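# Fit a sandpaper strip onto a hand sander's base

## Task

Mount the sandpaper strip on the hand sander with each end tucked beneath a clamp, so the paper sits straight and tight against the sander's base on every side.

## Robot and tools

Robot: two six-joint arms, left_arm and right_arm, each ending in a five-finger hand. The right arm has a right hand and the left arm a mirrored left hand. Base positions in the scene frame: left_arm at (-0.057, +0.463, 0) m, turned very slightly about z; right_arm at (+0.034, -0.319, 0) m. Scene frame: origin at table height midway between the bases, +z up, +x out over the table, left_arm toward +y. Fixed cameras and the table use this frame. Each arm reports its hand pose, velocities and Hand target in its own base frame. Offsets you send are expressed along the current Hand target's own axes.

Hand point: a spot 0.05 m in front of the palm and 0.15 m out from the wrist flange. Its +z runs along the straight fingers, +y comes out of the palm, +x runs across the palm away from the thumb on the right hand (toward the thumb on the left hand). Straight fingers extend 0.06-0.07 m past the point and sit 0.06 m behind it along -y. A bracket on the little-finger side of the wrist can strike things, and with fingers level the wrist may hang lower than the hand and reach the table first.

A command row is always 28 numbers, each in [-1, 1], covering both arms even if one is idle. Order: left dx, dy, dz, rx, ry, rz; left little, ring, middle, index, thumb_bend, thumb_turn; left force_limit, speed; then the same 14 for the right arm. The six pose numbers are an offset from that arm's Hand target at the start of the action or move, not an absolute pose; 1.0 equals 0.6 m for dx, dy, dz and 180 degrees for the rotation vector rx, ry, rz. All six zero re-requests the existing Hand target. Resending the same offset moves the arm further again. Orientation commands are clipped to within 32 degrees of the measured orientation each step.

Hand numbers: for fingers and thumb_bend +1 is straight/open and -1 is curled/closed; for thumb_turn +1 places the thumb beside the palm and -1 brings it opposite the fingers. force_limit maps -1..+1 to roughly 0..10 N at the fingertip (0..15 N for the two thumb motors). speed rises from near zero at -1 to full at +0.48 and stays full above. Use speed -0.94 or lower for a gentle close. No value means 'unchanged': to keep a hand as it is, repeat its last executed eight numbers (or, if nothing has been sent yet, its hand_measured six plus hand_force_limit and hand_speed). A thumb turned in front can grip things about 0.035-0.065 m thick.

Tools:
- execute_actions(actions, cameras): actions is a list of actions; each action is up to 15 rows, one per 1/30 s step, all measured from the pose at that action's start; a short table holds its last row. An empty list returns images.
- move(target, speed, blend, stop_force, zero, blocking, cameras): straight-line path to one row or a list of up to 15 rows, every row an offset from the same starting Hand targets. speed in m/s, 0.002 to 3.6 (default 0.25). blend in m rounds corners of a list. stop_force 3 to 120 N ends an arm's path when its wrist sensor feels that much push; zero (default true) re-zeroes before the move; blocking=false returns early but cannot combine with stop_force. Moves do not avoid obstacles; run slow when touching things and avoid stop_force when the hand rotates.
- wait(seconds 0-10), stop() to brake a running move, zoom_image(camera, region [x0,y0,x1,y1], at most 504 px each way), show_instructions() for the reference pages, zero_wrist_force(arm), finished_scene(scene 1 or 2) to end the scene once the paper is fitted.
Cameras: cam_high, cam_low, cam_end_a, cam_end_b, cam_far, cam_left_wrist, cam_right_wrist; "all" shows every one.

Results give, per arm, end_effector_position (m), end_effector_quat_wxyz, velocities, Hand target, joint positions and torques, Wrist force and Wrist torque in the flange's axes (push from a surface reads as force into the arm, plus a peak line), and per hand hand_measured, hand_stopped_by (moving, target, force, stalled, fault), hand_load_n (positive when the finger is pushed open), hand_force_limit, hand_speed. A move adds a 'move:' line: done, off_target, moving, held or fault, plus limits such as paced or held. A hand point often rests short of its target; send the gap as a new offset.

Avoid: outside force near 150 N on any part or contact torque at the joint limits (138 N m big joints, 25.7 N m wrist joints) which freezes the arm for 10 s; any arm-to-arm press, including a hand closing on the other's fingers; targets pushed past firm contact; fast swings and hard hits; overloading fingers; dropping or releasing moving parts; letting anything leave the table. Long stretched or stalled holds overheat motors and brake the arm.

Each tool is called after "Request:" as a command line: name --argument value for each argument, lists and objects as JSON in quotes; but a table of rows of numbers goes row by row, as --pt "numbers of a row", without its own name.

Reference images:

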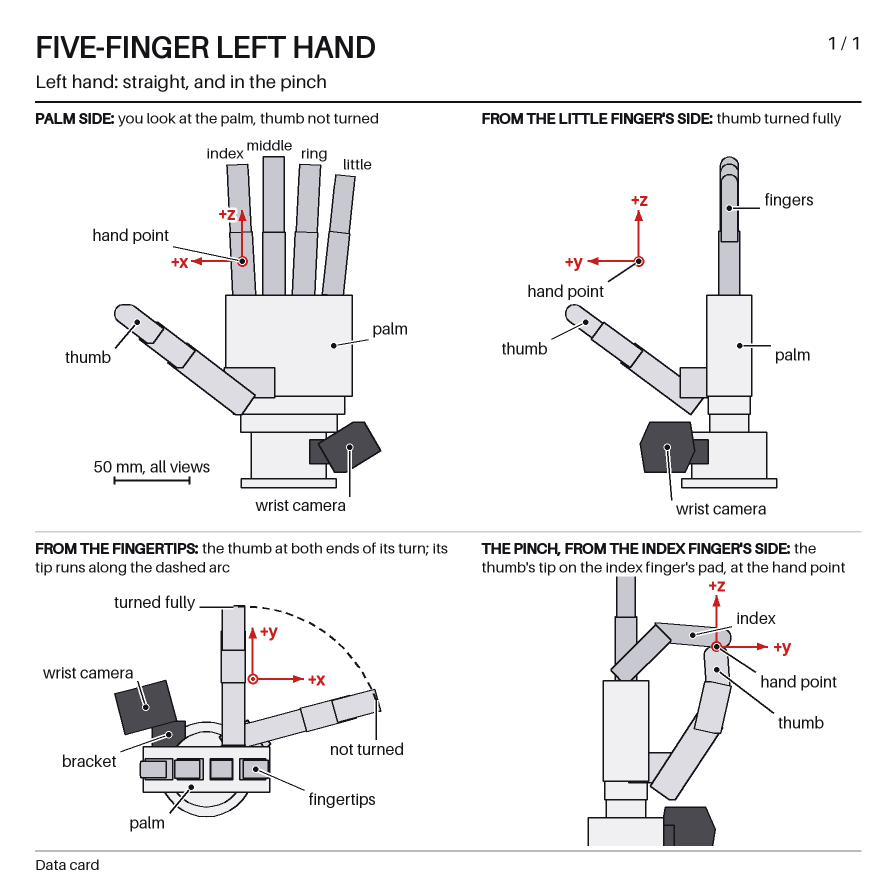

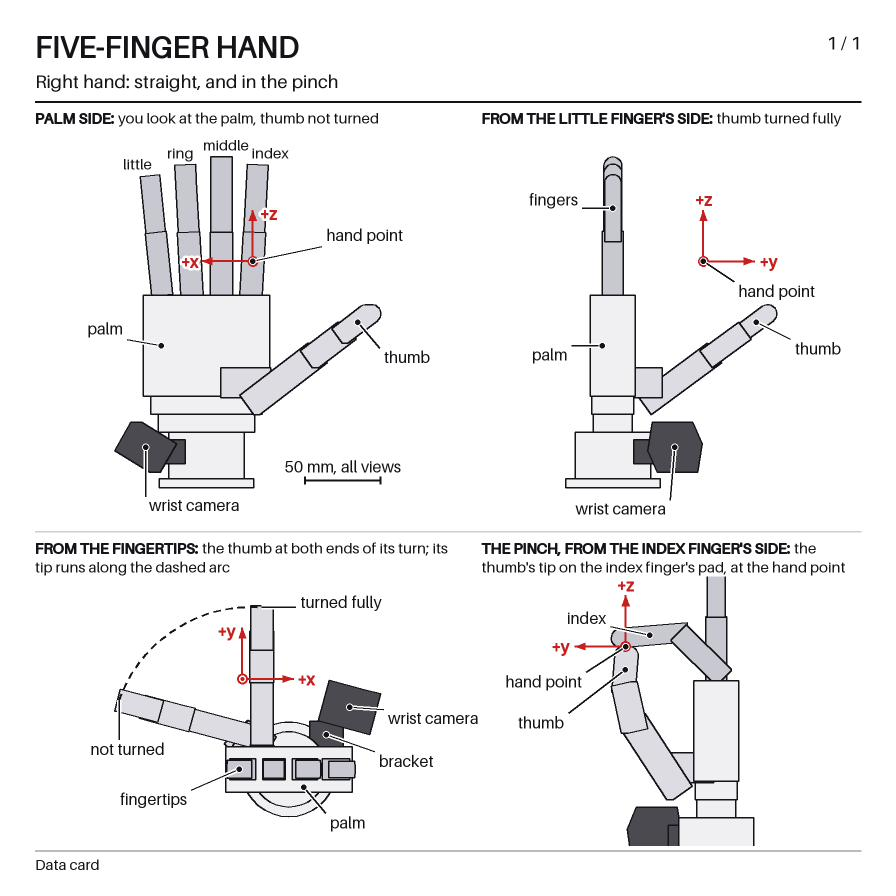

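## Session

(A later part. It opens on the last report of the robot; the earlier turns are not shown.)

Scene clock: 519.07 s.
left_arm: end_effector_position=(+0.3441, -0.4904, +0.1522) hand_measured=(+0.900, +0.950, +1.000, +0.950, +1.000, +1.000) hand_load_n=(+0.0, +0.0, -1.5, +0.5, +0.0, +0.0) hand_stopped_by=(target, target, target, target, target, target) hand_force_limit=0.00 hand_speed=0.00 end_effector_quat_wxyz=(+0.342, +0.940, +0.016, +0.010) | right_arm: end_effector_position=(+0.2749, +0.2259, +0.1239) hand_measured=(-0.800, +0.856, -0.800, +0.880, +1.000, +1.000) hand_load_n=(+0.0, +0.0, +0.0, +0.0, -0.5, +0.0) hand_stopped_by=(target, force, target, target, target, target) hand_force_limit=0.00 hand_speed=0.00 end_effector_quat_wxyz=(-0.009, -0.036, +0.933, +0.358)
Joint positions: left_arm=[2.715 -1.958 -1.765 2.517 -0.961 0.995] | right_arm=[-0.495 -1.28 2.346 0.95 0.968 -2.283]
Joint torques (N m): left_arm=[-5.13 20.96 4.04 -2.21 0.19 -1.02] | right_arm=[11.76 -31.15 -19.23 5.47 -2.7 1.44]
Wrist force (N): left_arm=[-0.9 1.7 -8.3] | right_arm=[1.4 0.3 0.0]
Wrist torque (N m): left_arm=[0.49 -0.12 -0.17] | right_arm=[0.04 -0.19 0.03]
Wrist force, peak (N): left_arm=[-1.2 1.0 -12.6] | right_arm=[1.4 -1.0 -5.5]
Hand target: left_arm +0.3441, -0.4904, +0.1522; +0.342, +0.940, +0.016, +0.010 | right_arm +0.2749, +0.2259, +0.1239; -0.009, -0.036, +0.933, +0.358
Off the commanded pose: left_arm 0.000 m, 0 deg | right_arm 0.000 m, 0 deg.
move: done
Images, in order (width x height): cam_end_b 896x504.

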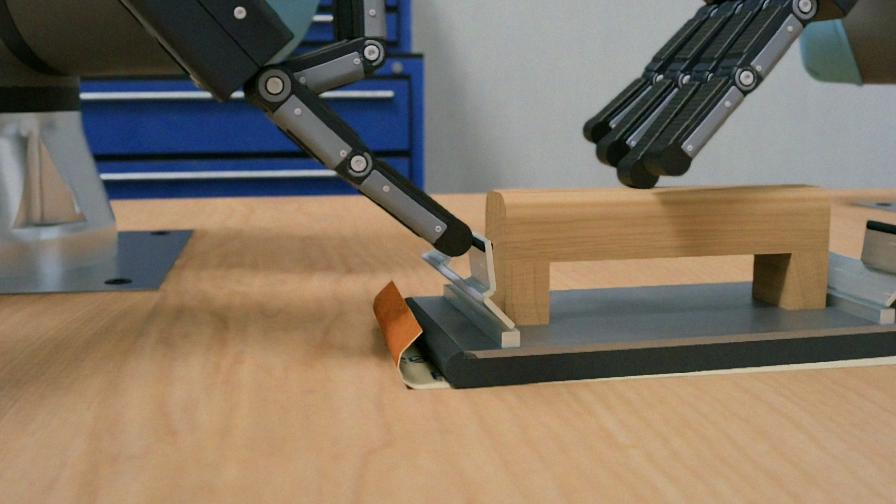

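Request:
move --pt "0.0005 0.0428 -0.0509 0 0 0 0.9 0.95 1 0.95 1 1 0 0 0 0 -0.1 0 0 0 -0.8 0.83 -0.8 0.88 1 1 0 0" --pt "-0.0745 -0.0059 -0.071 0 0 0 -0.8 -0.8 -0.8 1 1 1 0 0 0.0161 -0.024 -0.1114 0 0 0 -0.8 -0.8 1 -0.8 1 1 0 0" --pt "-0.0751 -0.0607 -0.0059 0 0 0 -0.8 -0.8 -0.8 1 1 1 0 0 0.0161 -0.024 -0.1114 0 0 0 -0.8 -0.8 1 -0.8 1 1 0 0" --speed '[0.08,0.1,0.06]' --cameras '["cam_end_b","cam_far","cam_high"]'

Request:
zoom_image --camera "cam_far" --region '[260, 90, 660, 290]'

Request:
zoom_image --camera "cam_high" --region '[325, 180, 425, 265]'

Scene clock: 553.67 s.
left_arm: end_effector_position=(+0.2982, -0.4619, +0.1313) hand_measured=(-0.800, -0.800, -0.800, +1.000, +1.000, +1.000) hand_load_n=(+0.0, +0.0, +0.0, -0.5, -0.5, +0.0) hand_stopped_by=(target, target, target, target, target, target) hand_force_limit=0.00 hand_speed=0.00 end_effector_quat_wxyz=(+0.342, +0.940, +0.016, +0.010) | right_arm: end_effector_position=(+0.2690, +0.1699, +0.1639) hand_measured=(-0.800, -0.800, +1.000, -0.800, +1.000, +1.000) hand_load_n=(+0.0, +0.0, +0.0, +0.0, +0.0, +0.0) hand_stopped_by=(target, target, target, target, target, target) hand_force_limit=0.00 hand_speed=0.00 end_effector_quat_wxyz=(-0.009, -0.036, +0.933, +0.358)
Joint positions: left_arm=[2.736 -1.88 -1.949 2.61 -0.954 1.019] | right_arm=[-0.72 -1.378 2.348 1.166 1.077 -2.513]
Joint torques (N m): left_arm=[-6.36 16.21 3.71 -0.28 2.08 -2.01] | right_arm=[-11.96 -4.25 2.06 0.79 1.1 -1.18]
Wrist force (N): left_arm=[-0.3 -0.1 0.2] | right_arm=[0.8 0.2 0.2]
Wrist torque (N m): left_arm=[0.03 0.08 -0.05] | right_arm=[0.01 -0.14 0.11]
Wrist force, peak (N): left_arm=[-1.1 2.0 -8.7] | right_arm=[1.4 0.2 0.4]
Hand target: left_arm +0.2982, -0.4619, +0.1311; +0.342, +0.940, +0.016, +0.010 | right_arm +0.2690, +0.1699, +0.1639; -0.009, -0.036, +0.933, +0.358
Off the commanded pose: left_arm 0.000 m, 0 deg | right_arm 0.000 m, 0 deg.
move: done
Images, in order (width x height): cam_high 896x504, cam_end_b 896x504, cam_far 896x504.

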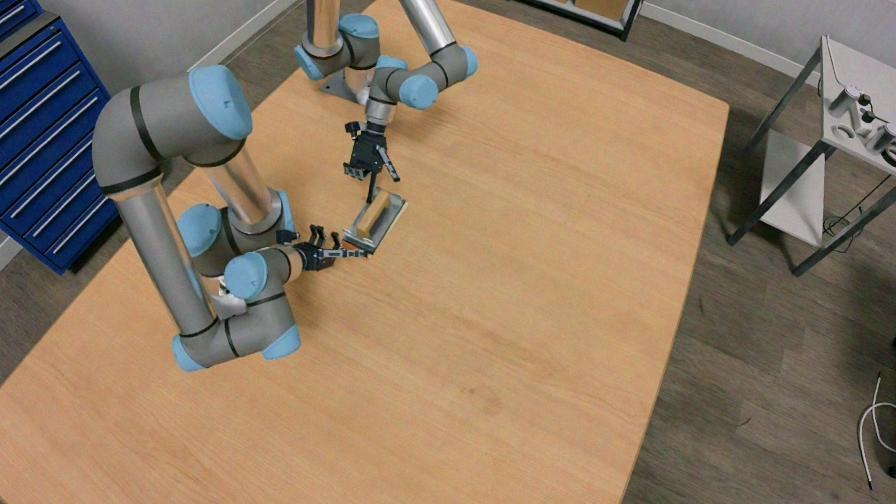

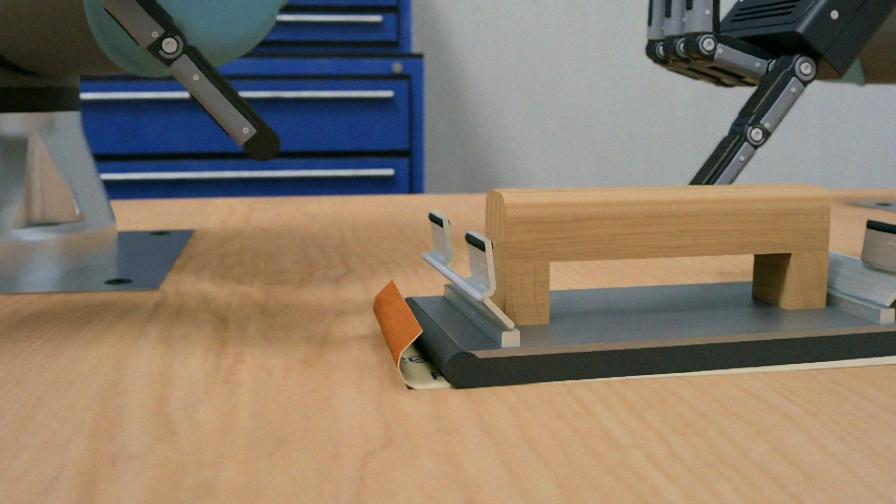

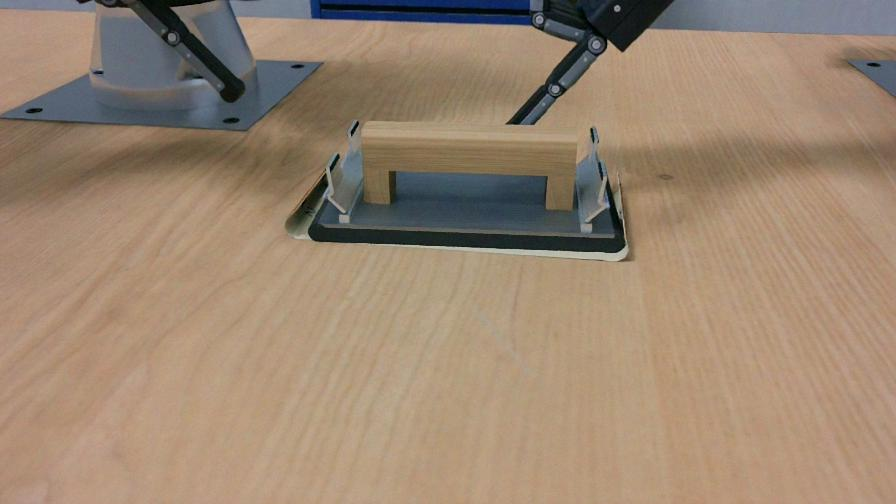

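Scaled by 1.260 from the camera's 896x504 image, which has a finer 1280x720 frame.

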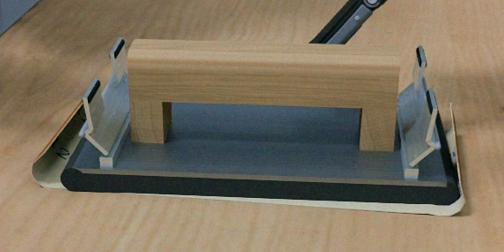

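Scaled by 5.040 from the camera's 896x504 image, which has a finer 1280x720 frame.

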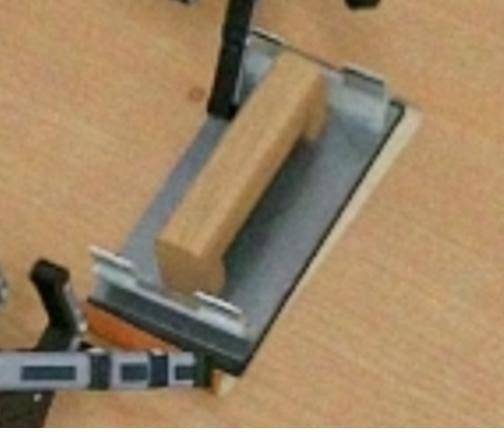

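Request:
move --target '[0.02,0.0005,0.0006,0,0,0,-0.8,-0.8,-0.8,1,1,1,0,0,0,0,0,0,0,0,-0.8,-0.8,1,-0.8,1,1,0,0]' --speed 0.015 --stop_force 6 --cameras '["cam_far","cam_high"]'

Request:
zoom_image --camera "cam_far" --region '[260, 90, 660, 290]'

Request:
zoom_image --camera "cam_high" --region '[325, 180, 425, 265]'

Scene clock: 566.63 s.
left_arm: end_effector_position=(+0.3102, -0.4619, +0.1311) hand_measured=(-0.800, -0.800, -0.800, +1.000, +1.000, +1.000) hand_load_n=(+0.0, +0.0, +0.0, +0.0, +0.0, +0.0) hand_stopped_by=(target, target, target, target, target, target) hand_force_limit=0.00 hand_speed=0.00 end_effector_quat_wxyz=(+0.342, +0.940, +0.016, +0.010) | right_arm: end_effector_position=(+0.2690, +0.1699, +0.1639) hand_measured=(-0.800, -0.800, +1.000, -0.800, +1.000, +1.000) hand_load_n=(+0.0, +0.0, +0.0, +0.0, +0.0, +0.0) hand_stopped_by=(target, target, target, target, target, target) hand_force_limit=0.00 hand_speed=0.00 end_effector_quat_wxyz=(-0.009, -0.036, +0.933, +0.358)
Joint positions: left_arm=[2.749 -1.901 -1.923 2.595 -0.949 1.035] | right_arm=[-0.72 -1.378 2.348 1.166 1.077 -2.513]
Joint torques (N m): left_arm=[8.37 16.82 23.79 -3.18 1.79 1.58] | right_arm=[-10.25 -5.15 1.65 0.75 0.72 -1.24]
Wrist force (N): left_arm=[-2.0 -0.8 -0.1] | right_arm=[1.0 0.1 0.4]
Wrist torque (N m): left_arm=[0.04 0.00 -0.21] | right_arm=[-0.02 -0.16 0.11]
Wrist force, peak (N): left_arm=[-2.3 -0.8 -0.6] | right_arm=[1.3 0.2 0.6]
Hand target: left_arm +0.3102, -0.4619, +0.1311; +0.342, +0.940, +0.016, +0.010 | right_arm +0.2690, +0.1699, +0.1639; -0.009, -0.036, +0.933, +0.358
Off the commanded pose: left_arm 0.000 m, 0 deg | right_arm 0.000 m, 0 deg.
move: done
Images, in order (width x height): cam_high 896x504, cam_far 896x504.

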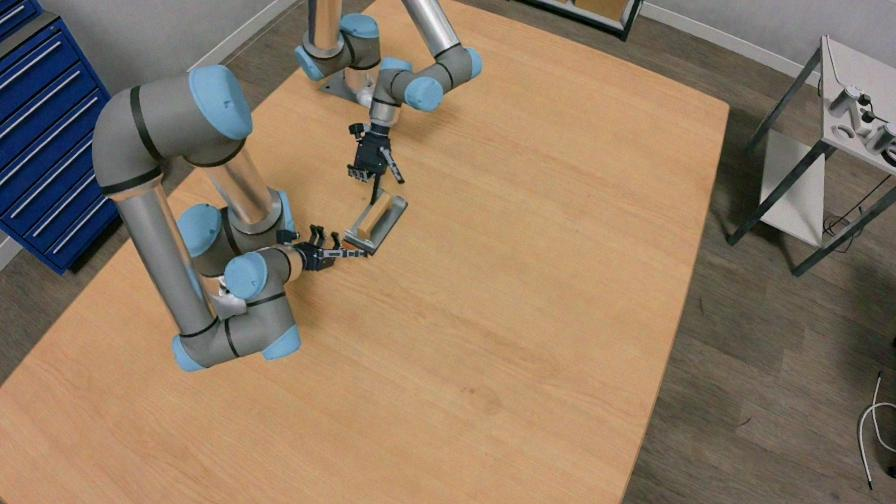

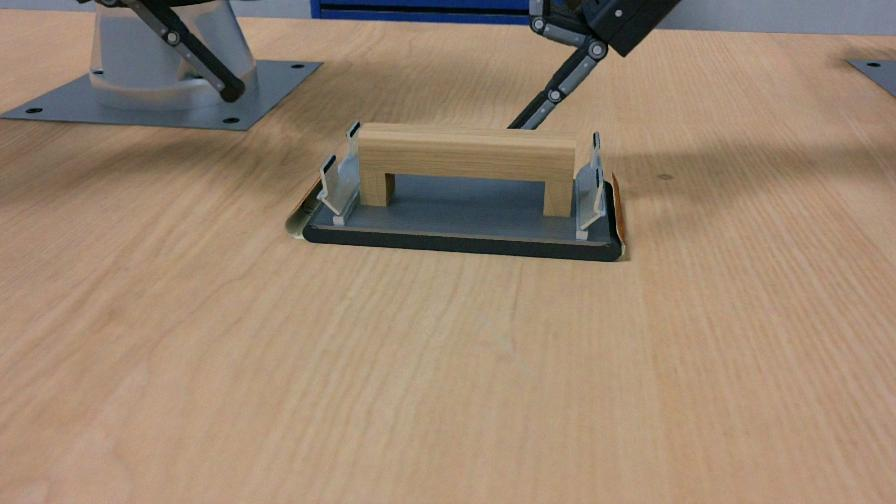

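Scaled by 1.260 from the camera's 896x504 image, which has a finer 1280x720 frame.

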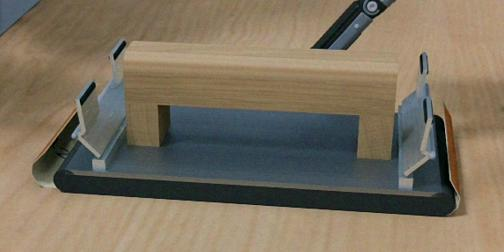

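Scaled by 5.040 from the camera's 896x504 image, which has a finer 1280x720 frame.

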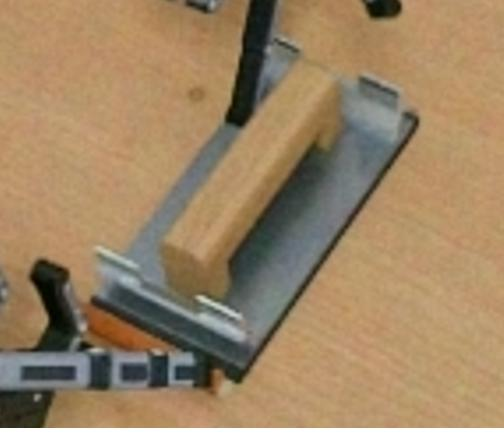

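Request:
move --pt "-0.0133 -0.0003 -0.0004 0 0 0 -0.8 -0.8 -0.8 1 1 1 0 0 0 0 0 0 0 0 -0.8 -0.8 1 -0.8 1 1 0 0" --pt "-0.0127 0.0533 -0.0641 0 0 0 -0.8 -0.8 -0.8 1 1 1 0 0 0 0 0 0 0 0 -0.8 -0.8 1 -0.8 1 1 0 0" --pt "0.041 -0.022 -0.1268 0 0 0 -0.8 -0.8 -0.8 1 1 1 0 0 0 0 0 0 0 0 -0.8 -0.8 1 -0.8 1 1 0 0" --pt "0.0403 -0.0755 -0.0631 0 0 0 -0.8 -0.8 -0.8 1 1 1 0 0 0 0 0 0 0 0 -0.8 -0.8 1 -0.8 1 1 0 0" --speed '[0.04,0.08,0.08,0.05]' --blend '[0,0.01,0.01,0]' --cameras '["cam_far","cam_high","cam_end_a"]'

Request:
zoom_image --camera "cam_end_a" --region '[340, 200, 560, 420]'

Request:
zoom_image --camera "cam_high" --region '[325, 180, 425, 265]'

Scene clock: 592.80 s.
left_arm: end_effector_position=(+0.3323, -0.4020, +0.1314) hand_measured=(-0.800, -0.800, -0.800, +1.000, +1.000, +1.000) hand_load_n=(+0.0, +0.0, +0.0, +0.0, +0.0, +0.0) hand_stopped_by=(target, target, target, target, target, target) hand_force_limit=0.00 hand_speed=0.00 end_effector_quat_wxyz=(+0.342, +0.940, +0.016, +0.010) | right_arm: end_effector_position=(+0.2690, +0.1699, +0.1639) hand_measured=(-0.800, -0.800, +1.000, -0.800, +1.000, +1.000) hand_load_n=(+0.0, +0.5, +0.0, -0.5, +0.0, +0.0) hand_stopped_by=(target, target, target, target, target, target) hand_force_limit=0.00 hand_speed=0.00 end_effector_quat_wxyz=(-0.009, -0.036, +0.933, +0.358)
Joint positions: left_arm=[2.939 -1.887 -1.986 2.507 -0.898 1.263] | right_arm=[-0.72 -1.378 2.348 1.166 1.077 -2.513]
Joint torques (N m): left_arm=[-6.93 14.48 3.63 -0.61 2.02 -1.97] | right_arm=[-9.07 -5.16 1.82 0.73 0.38 -1.12]
Wrist force (N): left_arm=[-0.5 -0.3 0.5] | right_arm=[0.9 0.0 0.6]
Wrist torque (N m): left_arm=[-0.01 0.12 -0.06] | right_arm=[-0.06 -0.16 0.10]
Wrist force, peak (N): left_arm=[-2.4 -0.8 -0.3] | right_arm=[1.4 -0.1 0.5]
Hand target: left_arm +0.3322, -0.4021, +0.1312; +0.342, +0.940, +0.016, +0.010 | right_arm +0.2690, +0.1699, +0.1639; -0.009, -0.036, +0.933, +0.358
Off the commanded pose: left_arm 0.000 m, 0 deg | right_arm 0.000 m, 0 deg.
move: done
Images, in order (width x height): cam_high 896x504, cam_end_a 896x504, cam_far 896x504.

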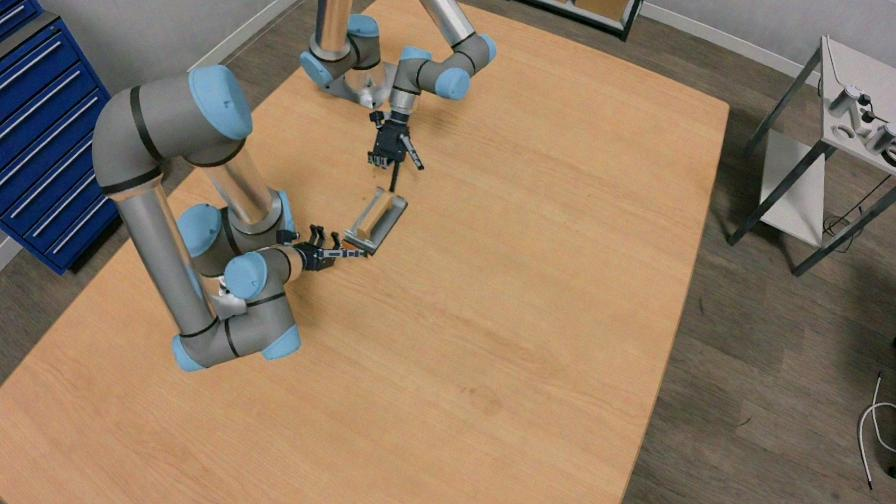

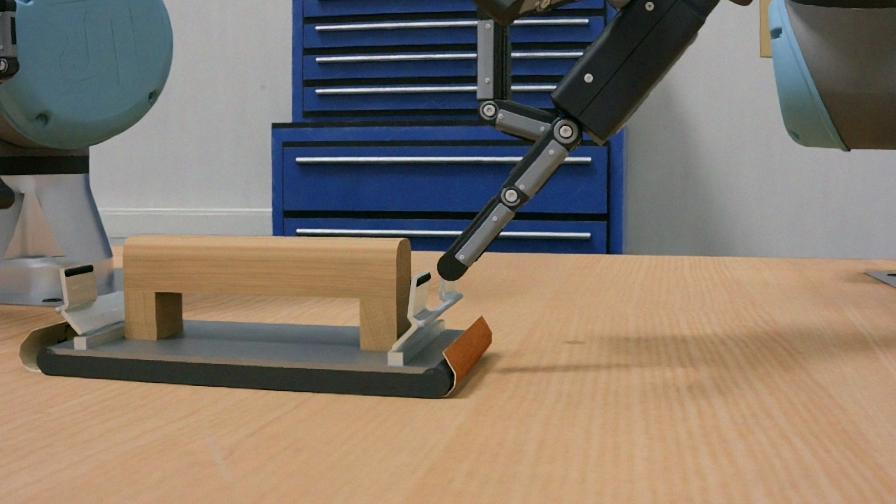

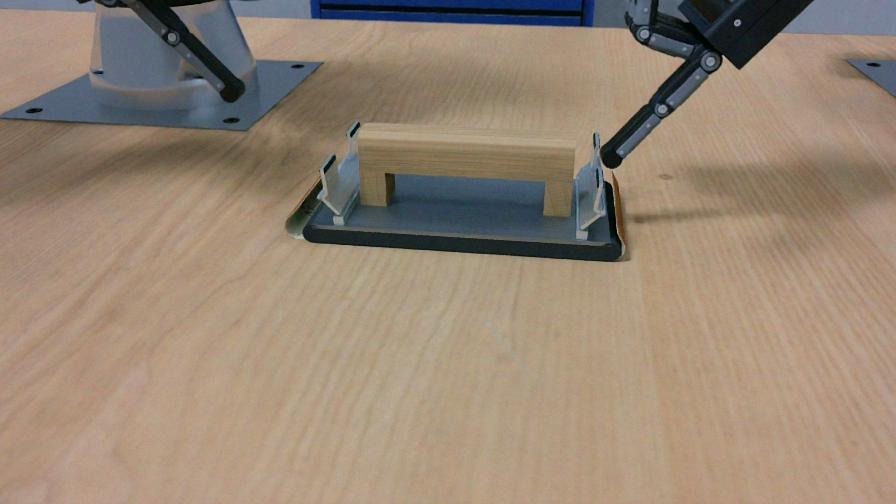

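Scaled by 2.291 from the camera's 896x504 image, which has a finer 1280x720 frame.

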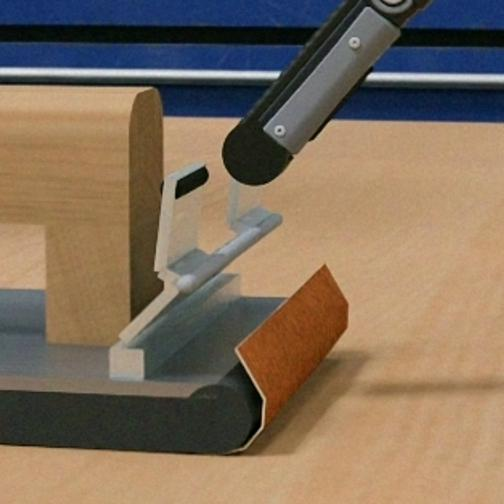

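Scaled by 5.040 from the camera's 896x504 image, which has a finer 1280x720 frame.

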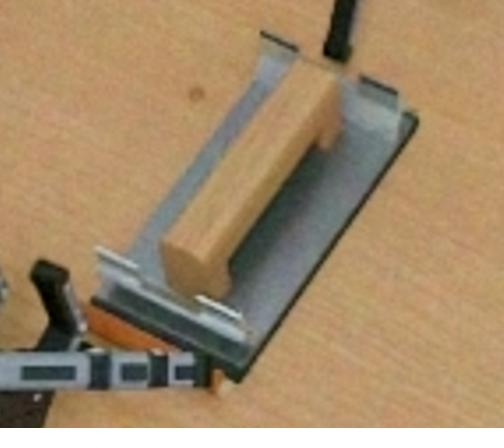

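Request:
move --target '[-0.0027,0.0254,0.0214,0,0,0,-0.8,-0.8,-0.8,1,1,1,0,0,0,0,0,0,0,0,-0.8,-0.8,1,-0.8,1,1,0,0]' --speed 0.015 --stop_force 8 --cameras '["cam_far","cam_high","cam_end_a","cam_end_b"]'

Request:
zoom_image --camera "cam_end_a" --region '[340, 200, 560, 420]'

Request:
zoom_image --camera "cam_end_b" --region '[350, 240, 550, 400]'

Request:
zoom_image --camera "cam_far" --region '[260, 90, 660, 290]'

Scene clock: 602.17 s.
left_arm: end_effector_position=(+0.3313, -0.4220, +0.1312) hand_measured=(-0.800, -0.800, -0.800, +1.000, +1.000, +1.000) hand_load_n=(+0.0, +0.0, +0.0, +0.0, +0.0, +0.5) hand_stopped_by=(target, target, target, target, target, target) hand_force_limit=0.00 hand_speed=0.00 end_effector_quat_wxyz=(+0.342, +0.940, +0.016, +0.010) | right_arm: end_effector_position=(+0.2690, +0.1699, +0.1639) hand_measured=(-0.800, -0.800, +1.000, -0.800, +1.000, +1.000) hand_load_n=(+0.0, +0.0, +0.0, +0.0, +0.0, +0.0) hand_stopped_by=(target, target, target, target, target, target) hand_force_limit=0.00 hand_speed=0.00 end_effector_quat_wxyz=(-0.009, -0.036, +0.933, +0.358)
Joint positions: left_arm=[2.879 -1.9 -1.953 2.532 -0.911 1.19] | right_arm=[-0.72 -1.378 2.348 1.166 1.077 -2.513]
Joint torques (N m): left_arm=[-7.01 16.49 23.48 -0.53 -0.21 -1.99] | right_arm=[-7.69 -5.69 2.11 0.7 -0.13 -1.12]
Wrist force (N): left_arm=[-0.4 -1.7 -0.4] | right_arm=[1.2 -0.2 0.4]
Wrist torque (N m): left_arm=[0.05 0.12 0.01] | right_arm=[-0.07 -0.20 0.11]
Wrist force, peak (N): left_arm=[-0.4 -2.0 -1.1] | right_arm=[1.5 -0.1 0.3]
Hand target: left_arm +0.3313, -0.4220, +0.1312; +0.342, +0.940, +0.016, +0.010 | right_arm +0.2690, +0.1699, +0.1639; -0.009, -0.036, +0.933, +0.358
Off the commanded pose: left_arm 0.000 m, 0 deg | right_arm 0.000 m, 0 deg.
move: done
Images, in order (width x height): cam_high 896x504, cam_end_a 896x504, cam_end_b 896x504, cam_far 896x504.

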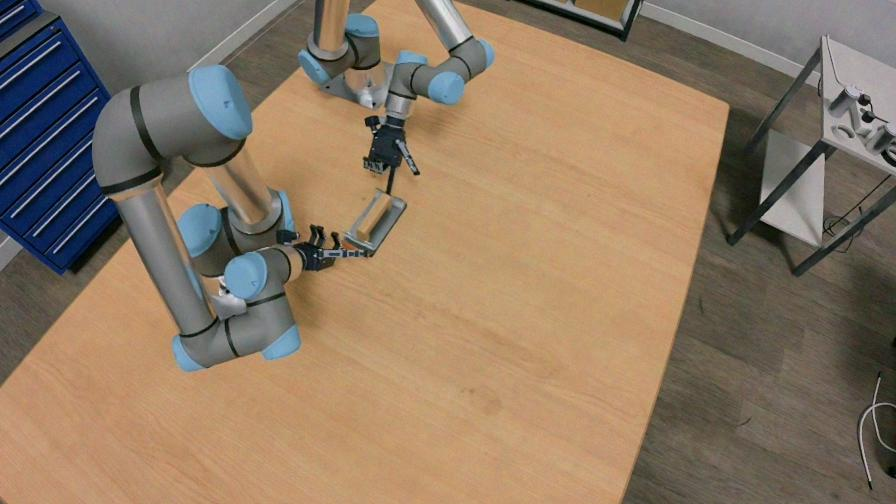

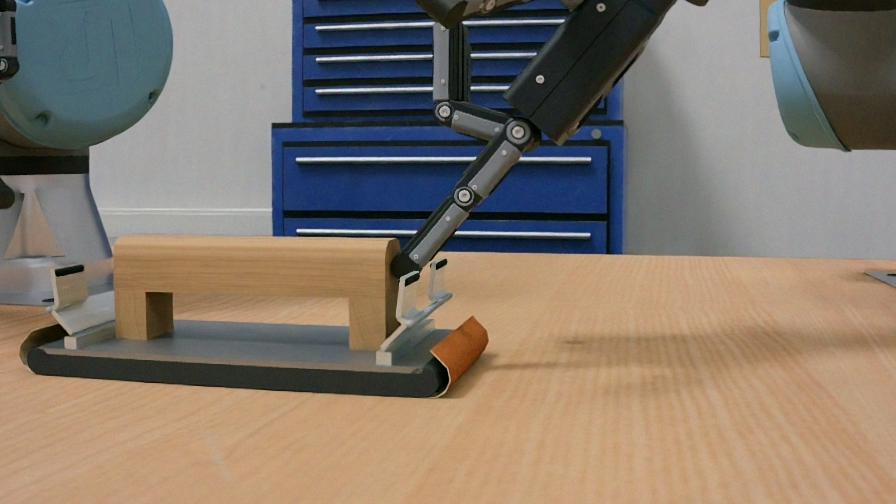

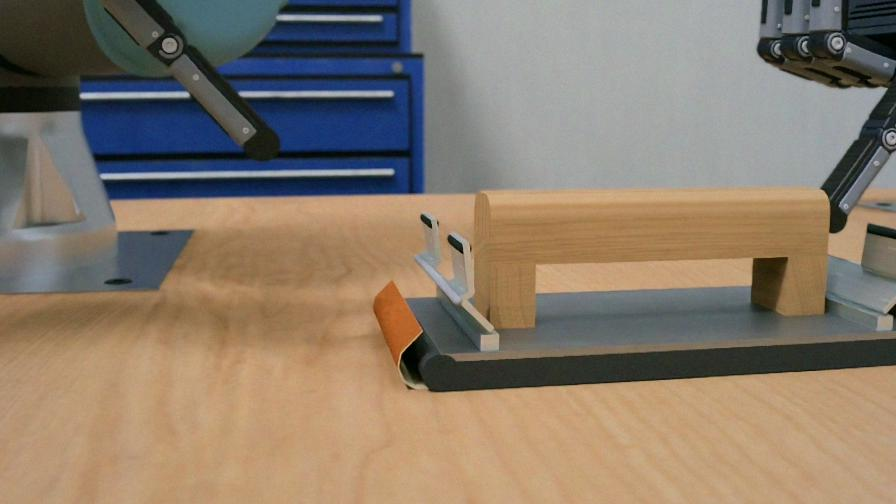

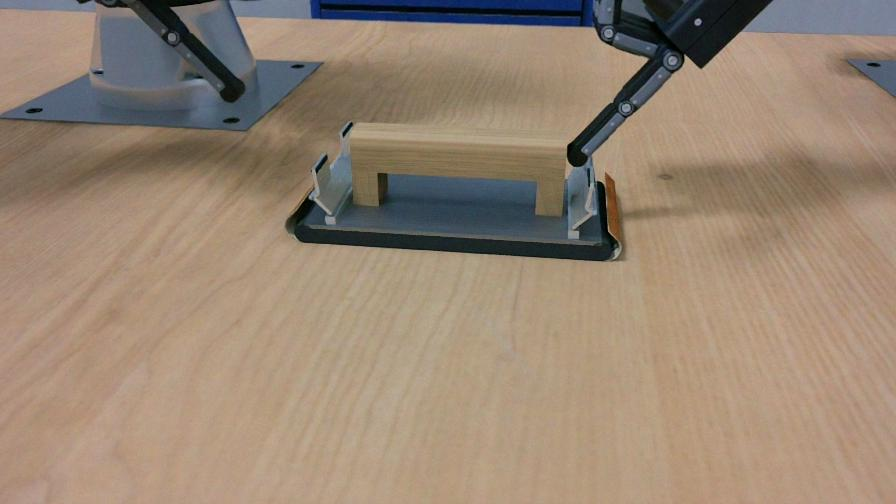

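Scaled by 2.291 from the camera's 896x504 image, which has a finer 1280x720 frame.

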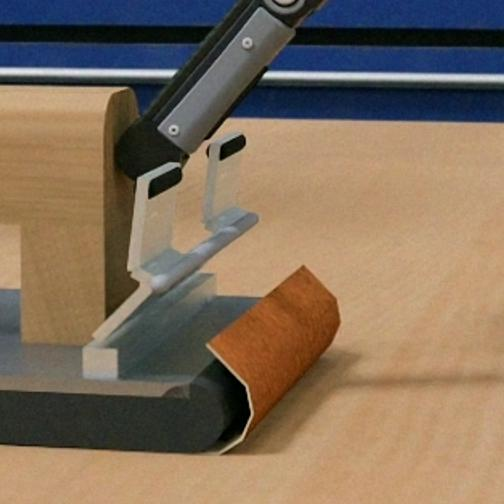

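Scaled by 2.520 from the camera's 896x504 image, which has a finer 1280x720 frame.

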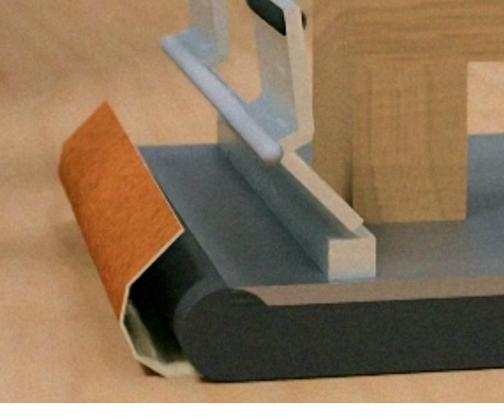

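Scaled by 1.260 from the camera's 896x504 image, which has a finer 1280x720 frame.

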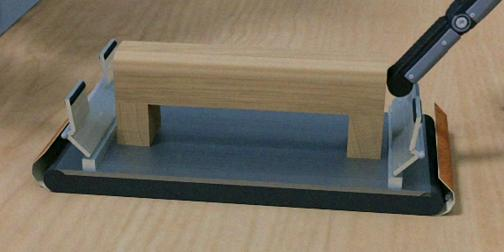

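Request:
move --target '[-0.0005,0.0051,0.0043,0,0,0,-0.8,-0.8,-0.8,1,1,1,0,0,0,0,0,0,0,0,-0.8,-0.8,1,-0.8,1,1,0,0]' --speed 0.012 --stop_force 8 --cameras '["cam_far","cam_high"]'

Request:
zoom_image --camera "cam_far" --region '[260, 90, 660, 290]'

Request:
zoom_image --camera "cam_high" --region '[325, 180, 425, 265]'

Scene clock: 611.73 s.
left_arm: end_effector_position=(+0.3312, -0.4260, +0.1311) hand_measured=(-0.800, -0.800, -0.800, +1.000, +1.000, +1.000) hand_load_n=(+0.0, +0.0, +0.0, +0.0, +0.0, +0.0) hand_stopped_by=(target, target, target, target, target, target) hand_force_limit=0.00 hand_speed=0.00 end_effector_quat_wxyz=(+0.342, +0.940, +0.016, +0.010) | right_arm: end_effector_position=(+0.2690, +0.1699, +0.1639) hand_measured=(-0.800, -0.800, +1.000, -0.800, +1.000, +1.000) hand_load_n=(+0.0, -0.5, +0.0, +0.0, +0.0, +0.0) hand_stopped_by=(target, target, target, target, target, target) hand_force_limit=0.00 hand_speed=0.00 end_effector_quat_wxyz=(-0.009, -0.036, +0.933, +0.358)
Joint positions: left_arm=[2.868 -1.903 -1.946 2.536 -0.914 1.176] | right_arm=[-0.72 -1.378 2.348 1.166 1.077 -2.513]
Joint torques (N m): left_arm=[-6.91 16.69 22.52 -0.84 -0.03 -2.02] | right_arm=[-7.03 -5.58 1.76 0.75 -0.41 -1.12]
Wrist force (N): left_arm=[-0.4 -1.4 -0.8] | right_arm=[1.3 0.6 0.3]
Wrist torque (N m): left_arm=[0.09 0.13 0.01] | right_arm=[0.05 -0.21 0.15]
Wrist force, peak (N): left_arm=[-0.5 -2.2 -1.0] | right_arm=[1.6 0.0 0.6]
Hand target: left_arm +0.3312, -0.4260, +0.1311; +0.342, +0.940, +0.016, +0.010 | right_arm +0.2690, +0.1699, +0.1639; -0.009, -0.036, +0.933, +0.358
Off the commanded pose: left_arm 0.000 m, 0 deg | right_arm 0.000 m, 0 deg.
move: done
Images, in order (width x height): cam_high 896x504, cam_far 896x504.

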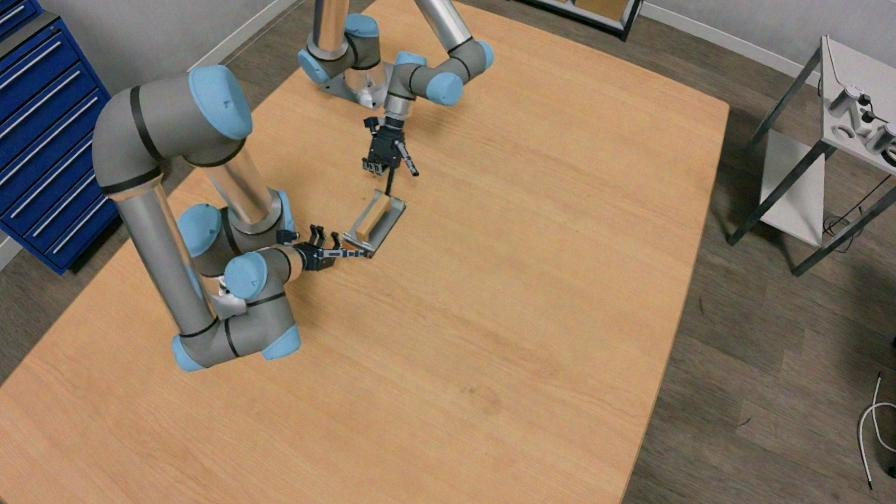

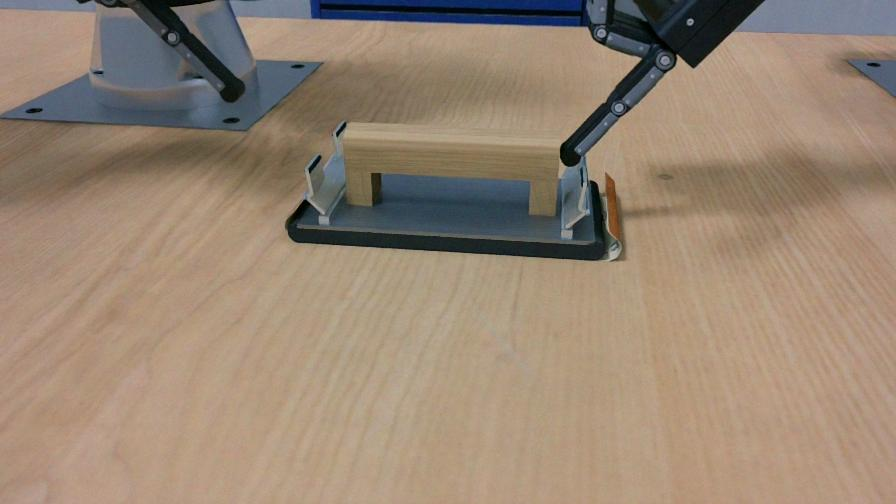

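Scaled by 1.260 from the camera's 896x504 image, which has a finer 1280x720 frame.

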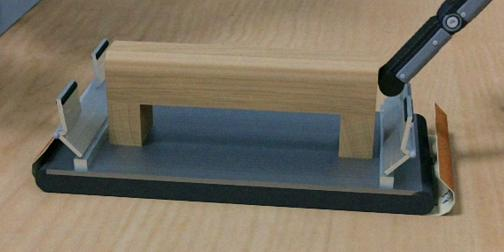

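Scaled by 5.040 from the camera's 896x504 image, which has a finer 1280x720 frame.

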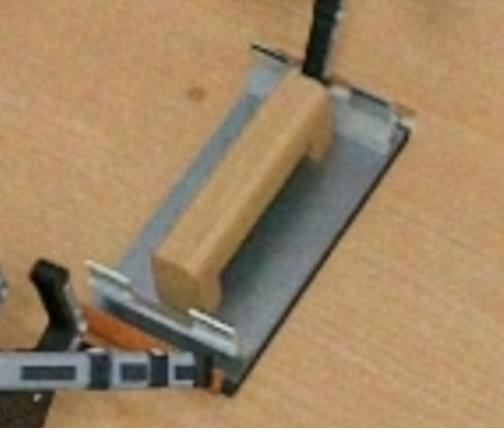

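Request:
move --pt "0.0005 -0.0102 -0.0086 0 0 0 -0.8 -0.8 -0.8 1 1 1 0 0 0 0 0 0 0 0 -0.8 -0.8 1 -0.8 1 1 0 0" --pt "0.0013 0.0541 -0.085 0 0 0 -0.8 -0.8 -0.8 1 1 1 0 0 0 0 0 0 0 0 -0.8 -0.8 1 -0.8 1 1 0 0" --pt "0.0303 0.2096 0.0678 -0.0001 -0.0111 0.0132 -0.8 1 -0.8 1 1 1 0 0 0 0 0 0 0 0 -0.8 -0.8 1 -0.8 1 1 0 0" --speed '[0.04,0.08,0.1]' --blend '[0,0.01,0]'

Request:
move --target '[-0.0007,-0.0536,0.0637,0,0,0,-0.8,1,-0.8,1,1,1,0,0,0,0,0,0,0,0,-0.8,-0.8,1,-0.8,1,1,0,0]' --speed 0.04 --stop_force 3 --cameras '["cam_far","cam_high","cam_end_b"]'

Request:
zoom_image --camera "cam_high" --region '[325, 180, 425, 265]'

Request:
zoom_image --camera "cam_end_b" --region '[350, 150, 600, 400]'

Scene clock: 650.37 s.
left_arm: end_effector_position=(+0.3534, -0.5478, +0.1810) hand_measured=(-0.800, +1.000, -0.800, +1.000, +1.000, +1.000) hand_load_n=(+0.0, +0.0, +0.0, +0.0, +0.0, +0.0) hand_stopped_by=(target, target, target, target, target, target) hand_force_limit=0.00 hand_speed=0.00 end_effector_quat_wxyz=(+0.342, +0.940, -0.010, +0.001) | right_arm: end_effector_position=(+0.2690, +0.1699, +0.1639) hand_measured=(-0.800, -0.800, +1.000, -0.800, +1.000, +1.000) hand_load_n=(+0.0, +0.0, +0.0, +0.0, -0.5, +0.0) hand_stopped_by=(target, target, target, target, target, target) hand_force_limit=0.00 hand_speed=0.00 end_effector_quat_wxyz=(-0.009, -0.036, +0.933, +0.358)
Joint positions: left_arm=[2.62 -2.036 -1.557 2.412 -0.976 0.95] | right_arm=[-0.72 -1.378 2.348 1.166 1.077 -2.513]
Joint torques (N m): left_arm=[-6.12 24.02 24.85 -3.27 -0.46 -1.88] | right_arm=[-4.77 -6.34 1.66 0.8 -0.84 -1.07]
Wrist force (N): left_arm=[-0.4 -0.4 0.4] | right_arm=[1.3 0.2 0.4]
Wrist torque (N m): left_arm=[-0.01 0.10 0.02] | right_arm=[-0.02 -0.22 0.14]
Wrist force, peak (N): left_arm=[-0.5 -1.8 -0.6] | right_arm=[1.4 0.0 0.4]
Hand target: left_arm +0.3534, -0.5478, +0.1810; +0.342, +0.940, -0.010, +0.001 | right_arm +0.2690, +0.1699, +0.1639; -0.009, -0.036, +0.933, +0.358
Off the commanded pose: left_arm 0.000 m, 0 deg | right_arm 0.000 m, 0 deg.
move: done

Scene clock: 652.73 s.
left_arm: end_effector_position=(+0.3534, -0.5477, +0.1310) hand_measured=(-0.800, +1.000, -0.800, +1.000, +1.000, +1.000) hand_load_n=(+0.0, +0.0, +0.0, +0.5, +0.0, +0.0) hand_stopped_by=(target, target, target, target, target, target) hand_force_limit=0.00 hand_speed=0.00 end_effector_quat_wxyz=(+0.342, +0.940, -0.010, +0.001) | right_arm: end_effector_position=(+0.2690, +0.1699, +0.1639) hand_measured=(-0.800, -0.800, +1.000, -0.800, +1.000, +1.000) hand_load_n=(+0.0, +0.0, +0.0, +0.5, +0.0, +0.0) hand_stopped_by=(target, target, target, target, target, target) hand_force_limit=0.00 hand_speed=0.00 end_effector_quat_wxyz=(-0.009, -0.036, +0.933, +0.358)
Joint positions: left_arm=[2.621 -2.092 -1.612 2.524 -0.976 0.95] | right_arm=[-0.72 -1.378 2.348 1.166 1.077 -2.513]
Joint torques (N m): left_arm=[-3.67 24.66 5.86 -0.5 1.61 -1.92] | right_arm=[-4.79 -6.83 1.88 0.71 -0.98 -1.04]
Wrist force (N): left_arm=[-0.4 -0.3 0.3] | right_arm=[1.3 -0.2 0.5]
Wrist torque (N m): left_arm=[0.01 0.08 -0.01] | right_arm=[-0.08 -0.21 0.12]
Wrist force, peak (N): left_arm=[-0.5 -0.4 0.6] | right_arm=[1.5 -0.1 0.2]
Hand target: left_arm +0.3534, -0.5477, +0.1310; +0.342, +0.940, -0.010, +0.001 | right_arm +0.2690, +0.1699, +0.1639; -0.009, -0.036, +0.933, +0.358
Off the commanded pose: left_arm 0.000 m, 0 deg | right_arm 0.000 m, 0 deg.
move: done
Images, in order (width x height): cam_high 896x504, cam_end_b 896x504, cam_far 896x504.

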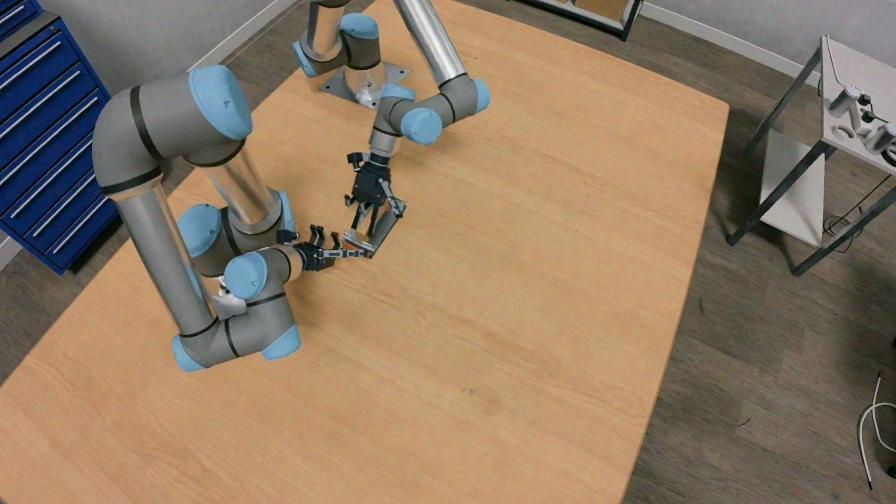

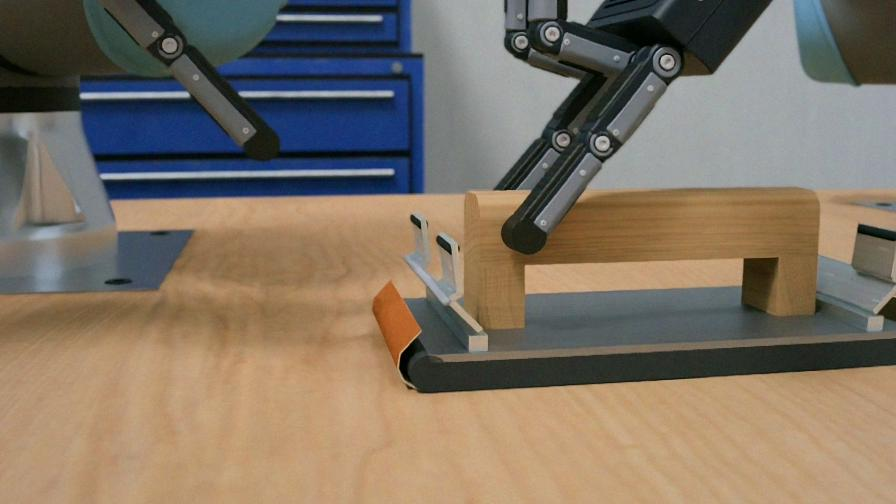

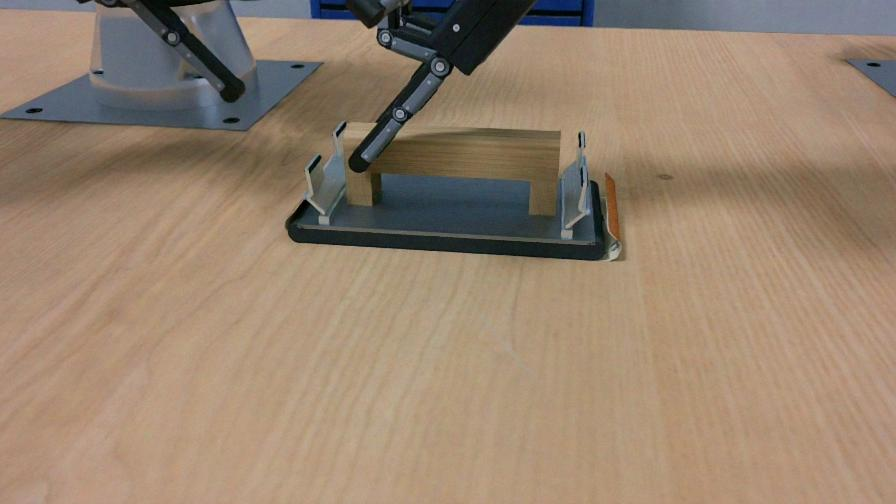

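Scaled by 5.040 from the camera's 896x504 image, which has a finer 1280x720 frame.

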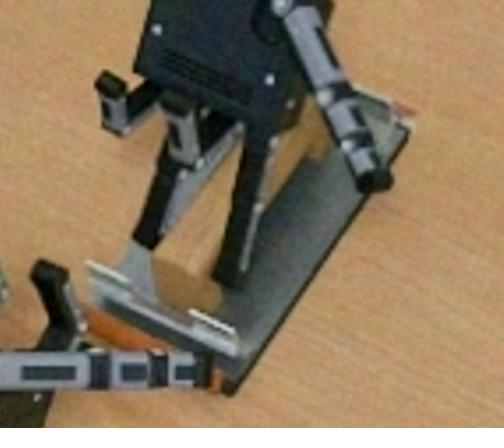

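Scaled by 2.016 from the camera's 896x504 image, which has a finer 1280x720 frame.

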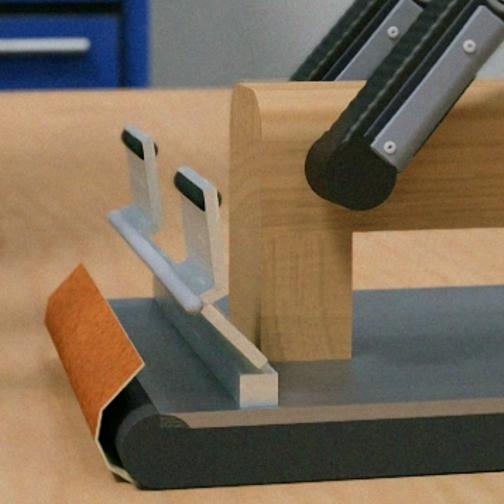

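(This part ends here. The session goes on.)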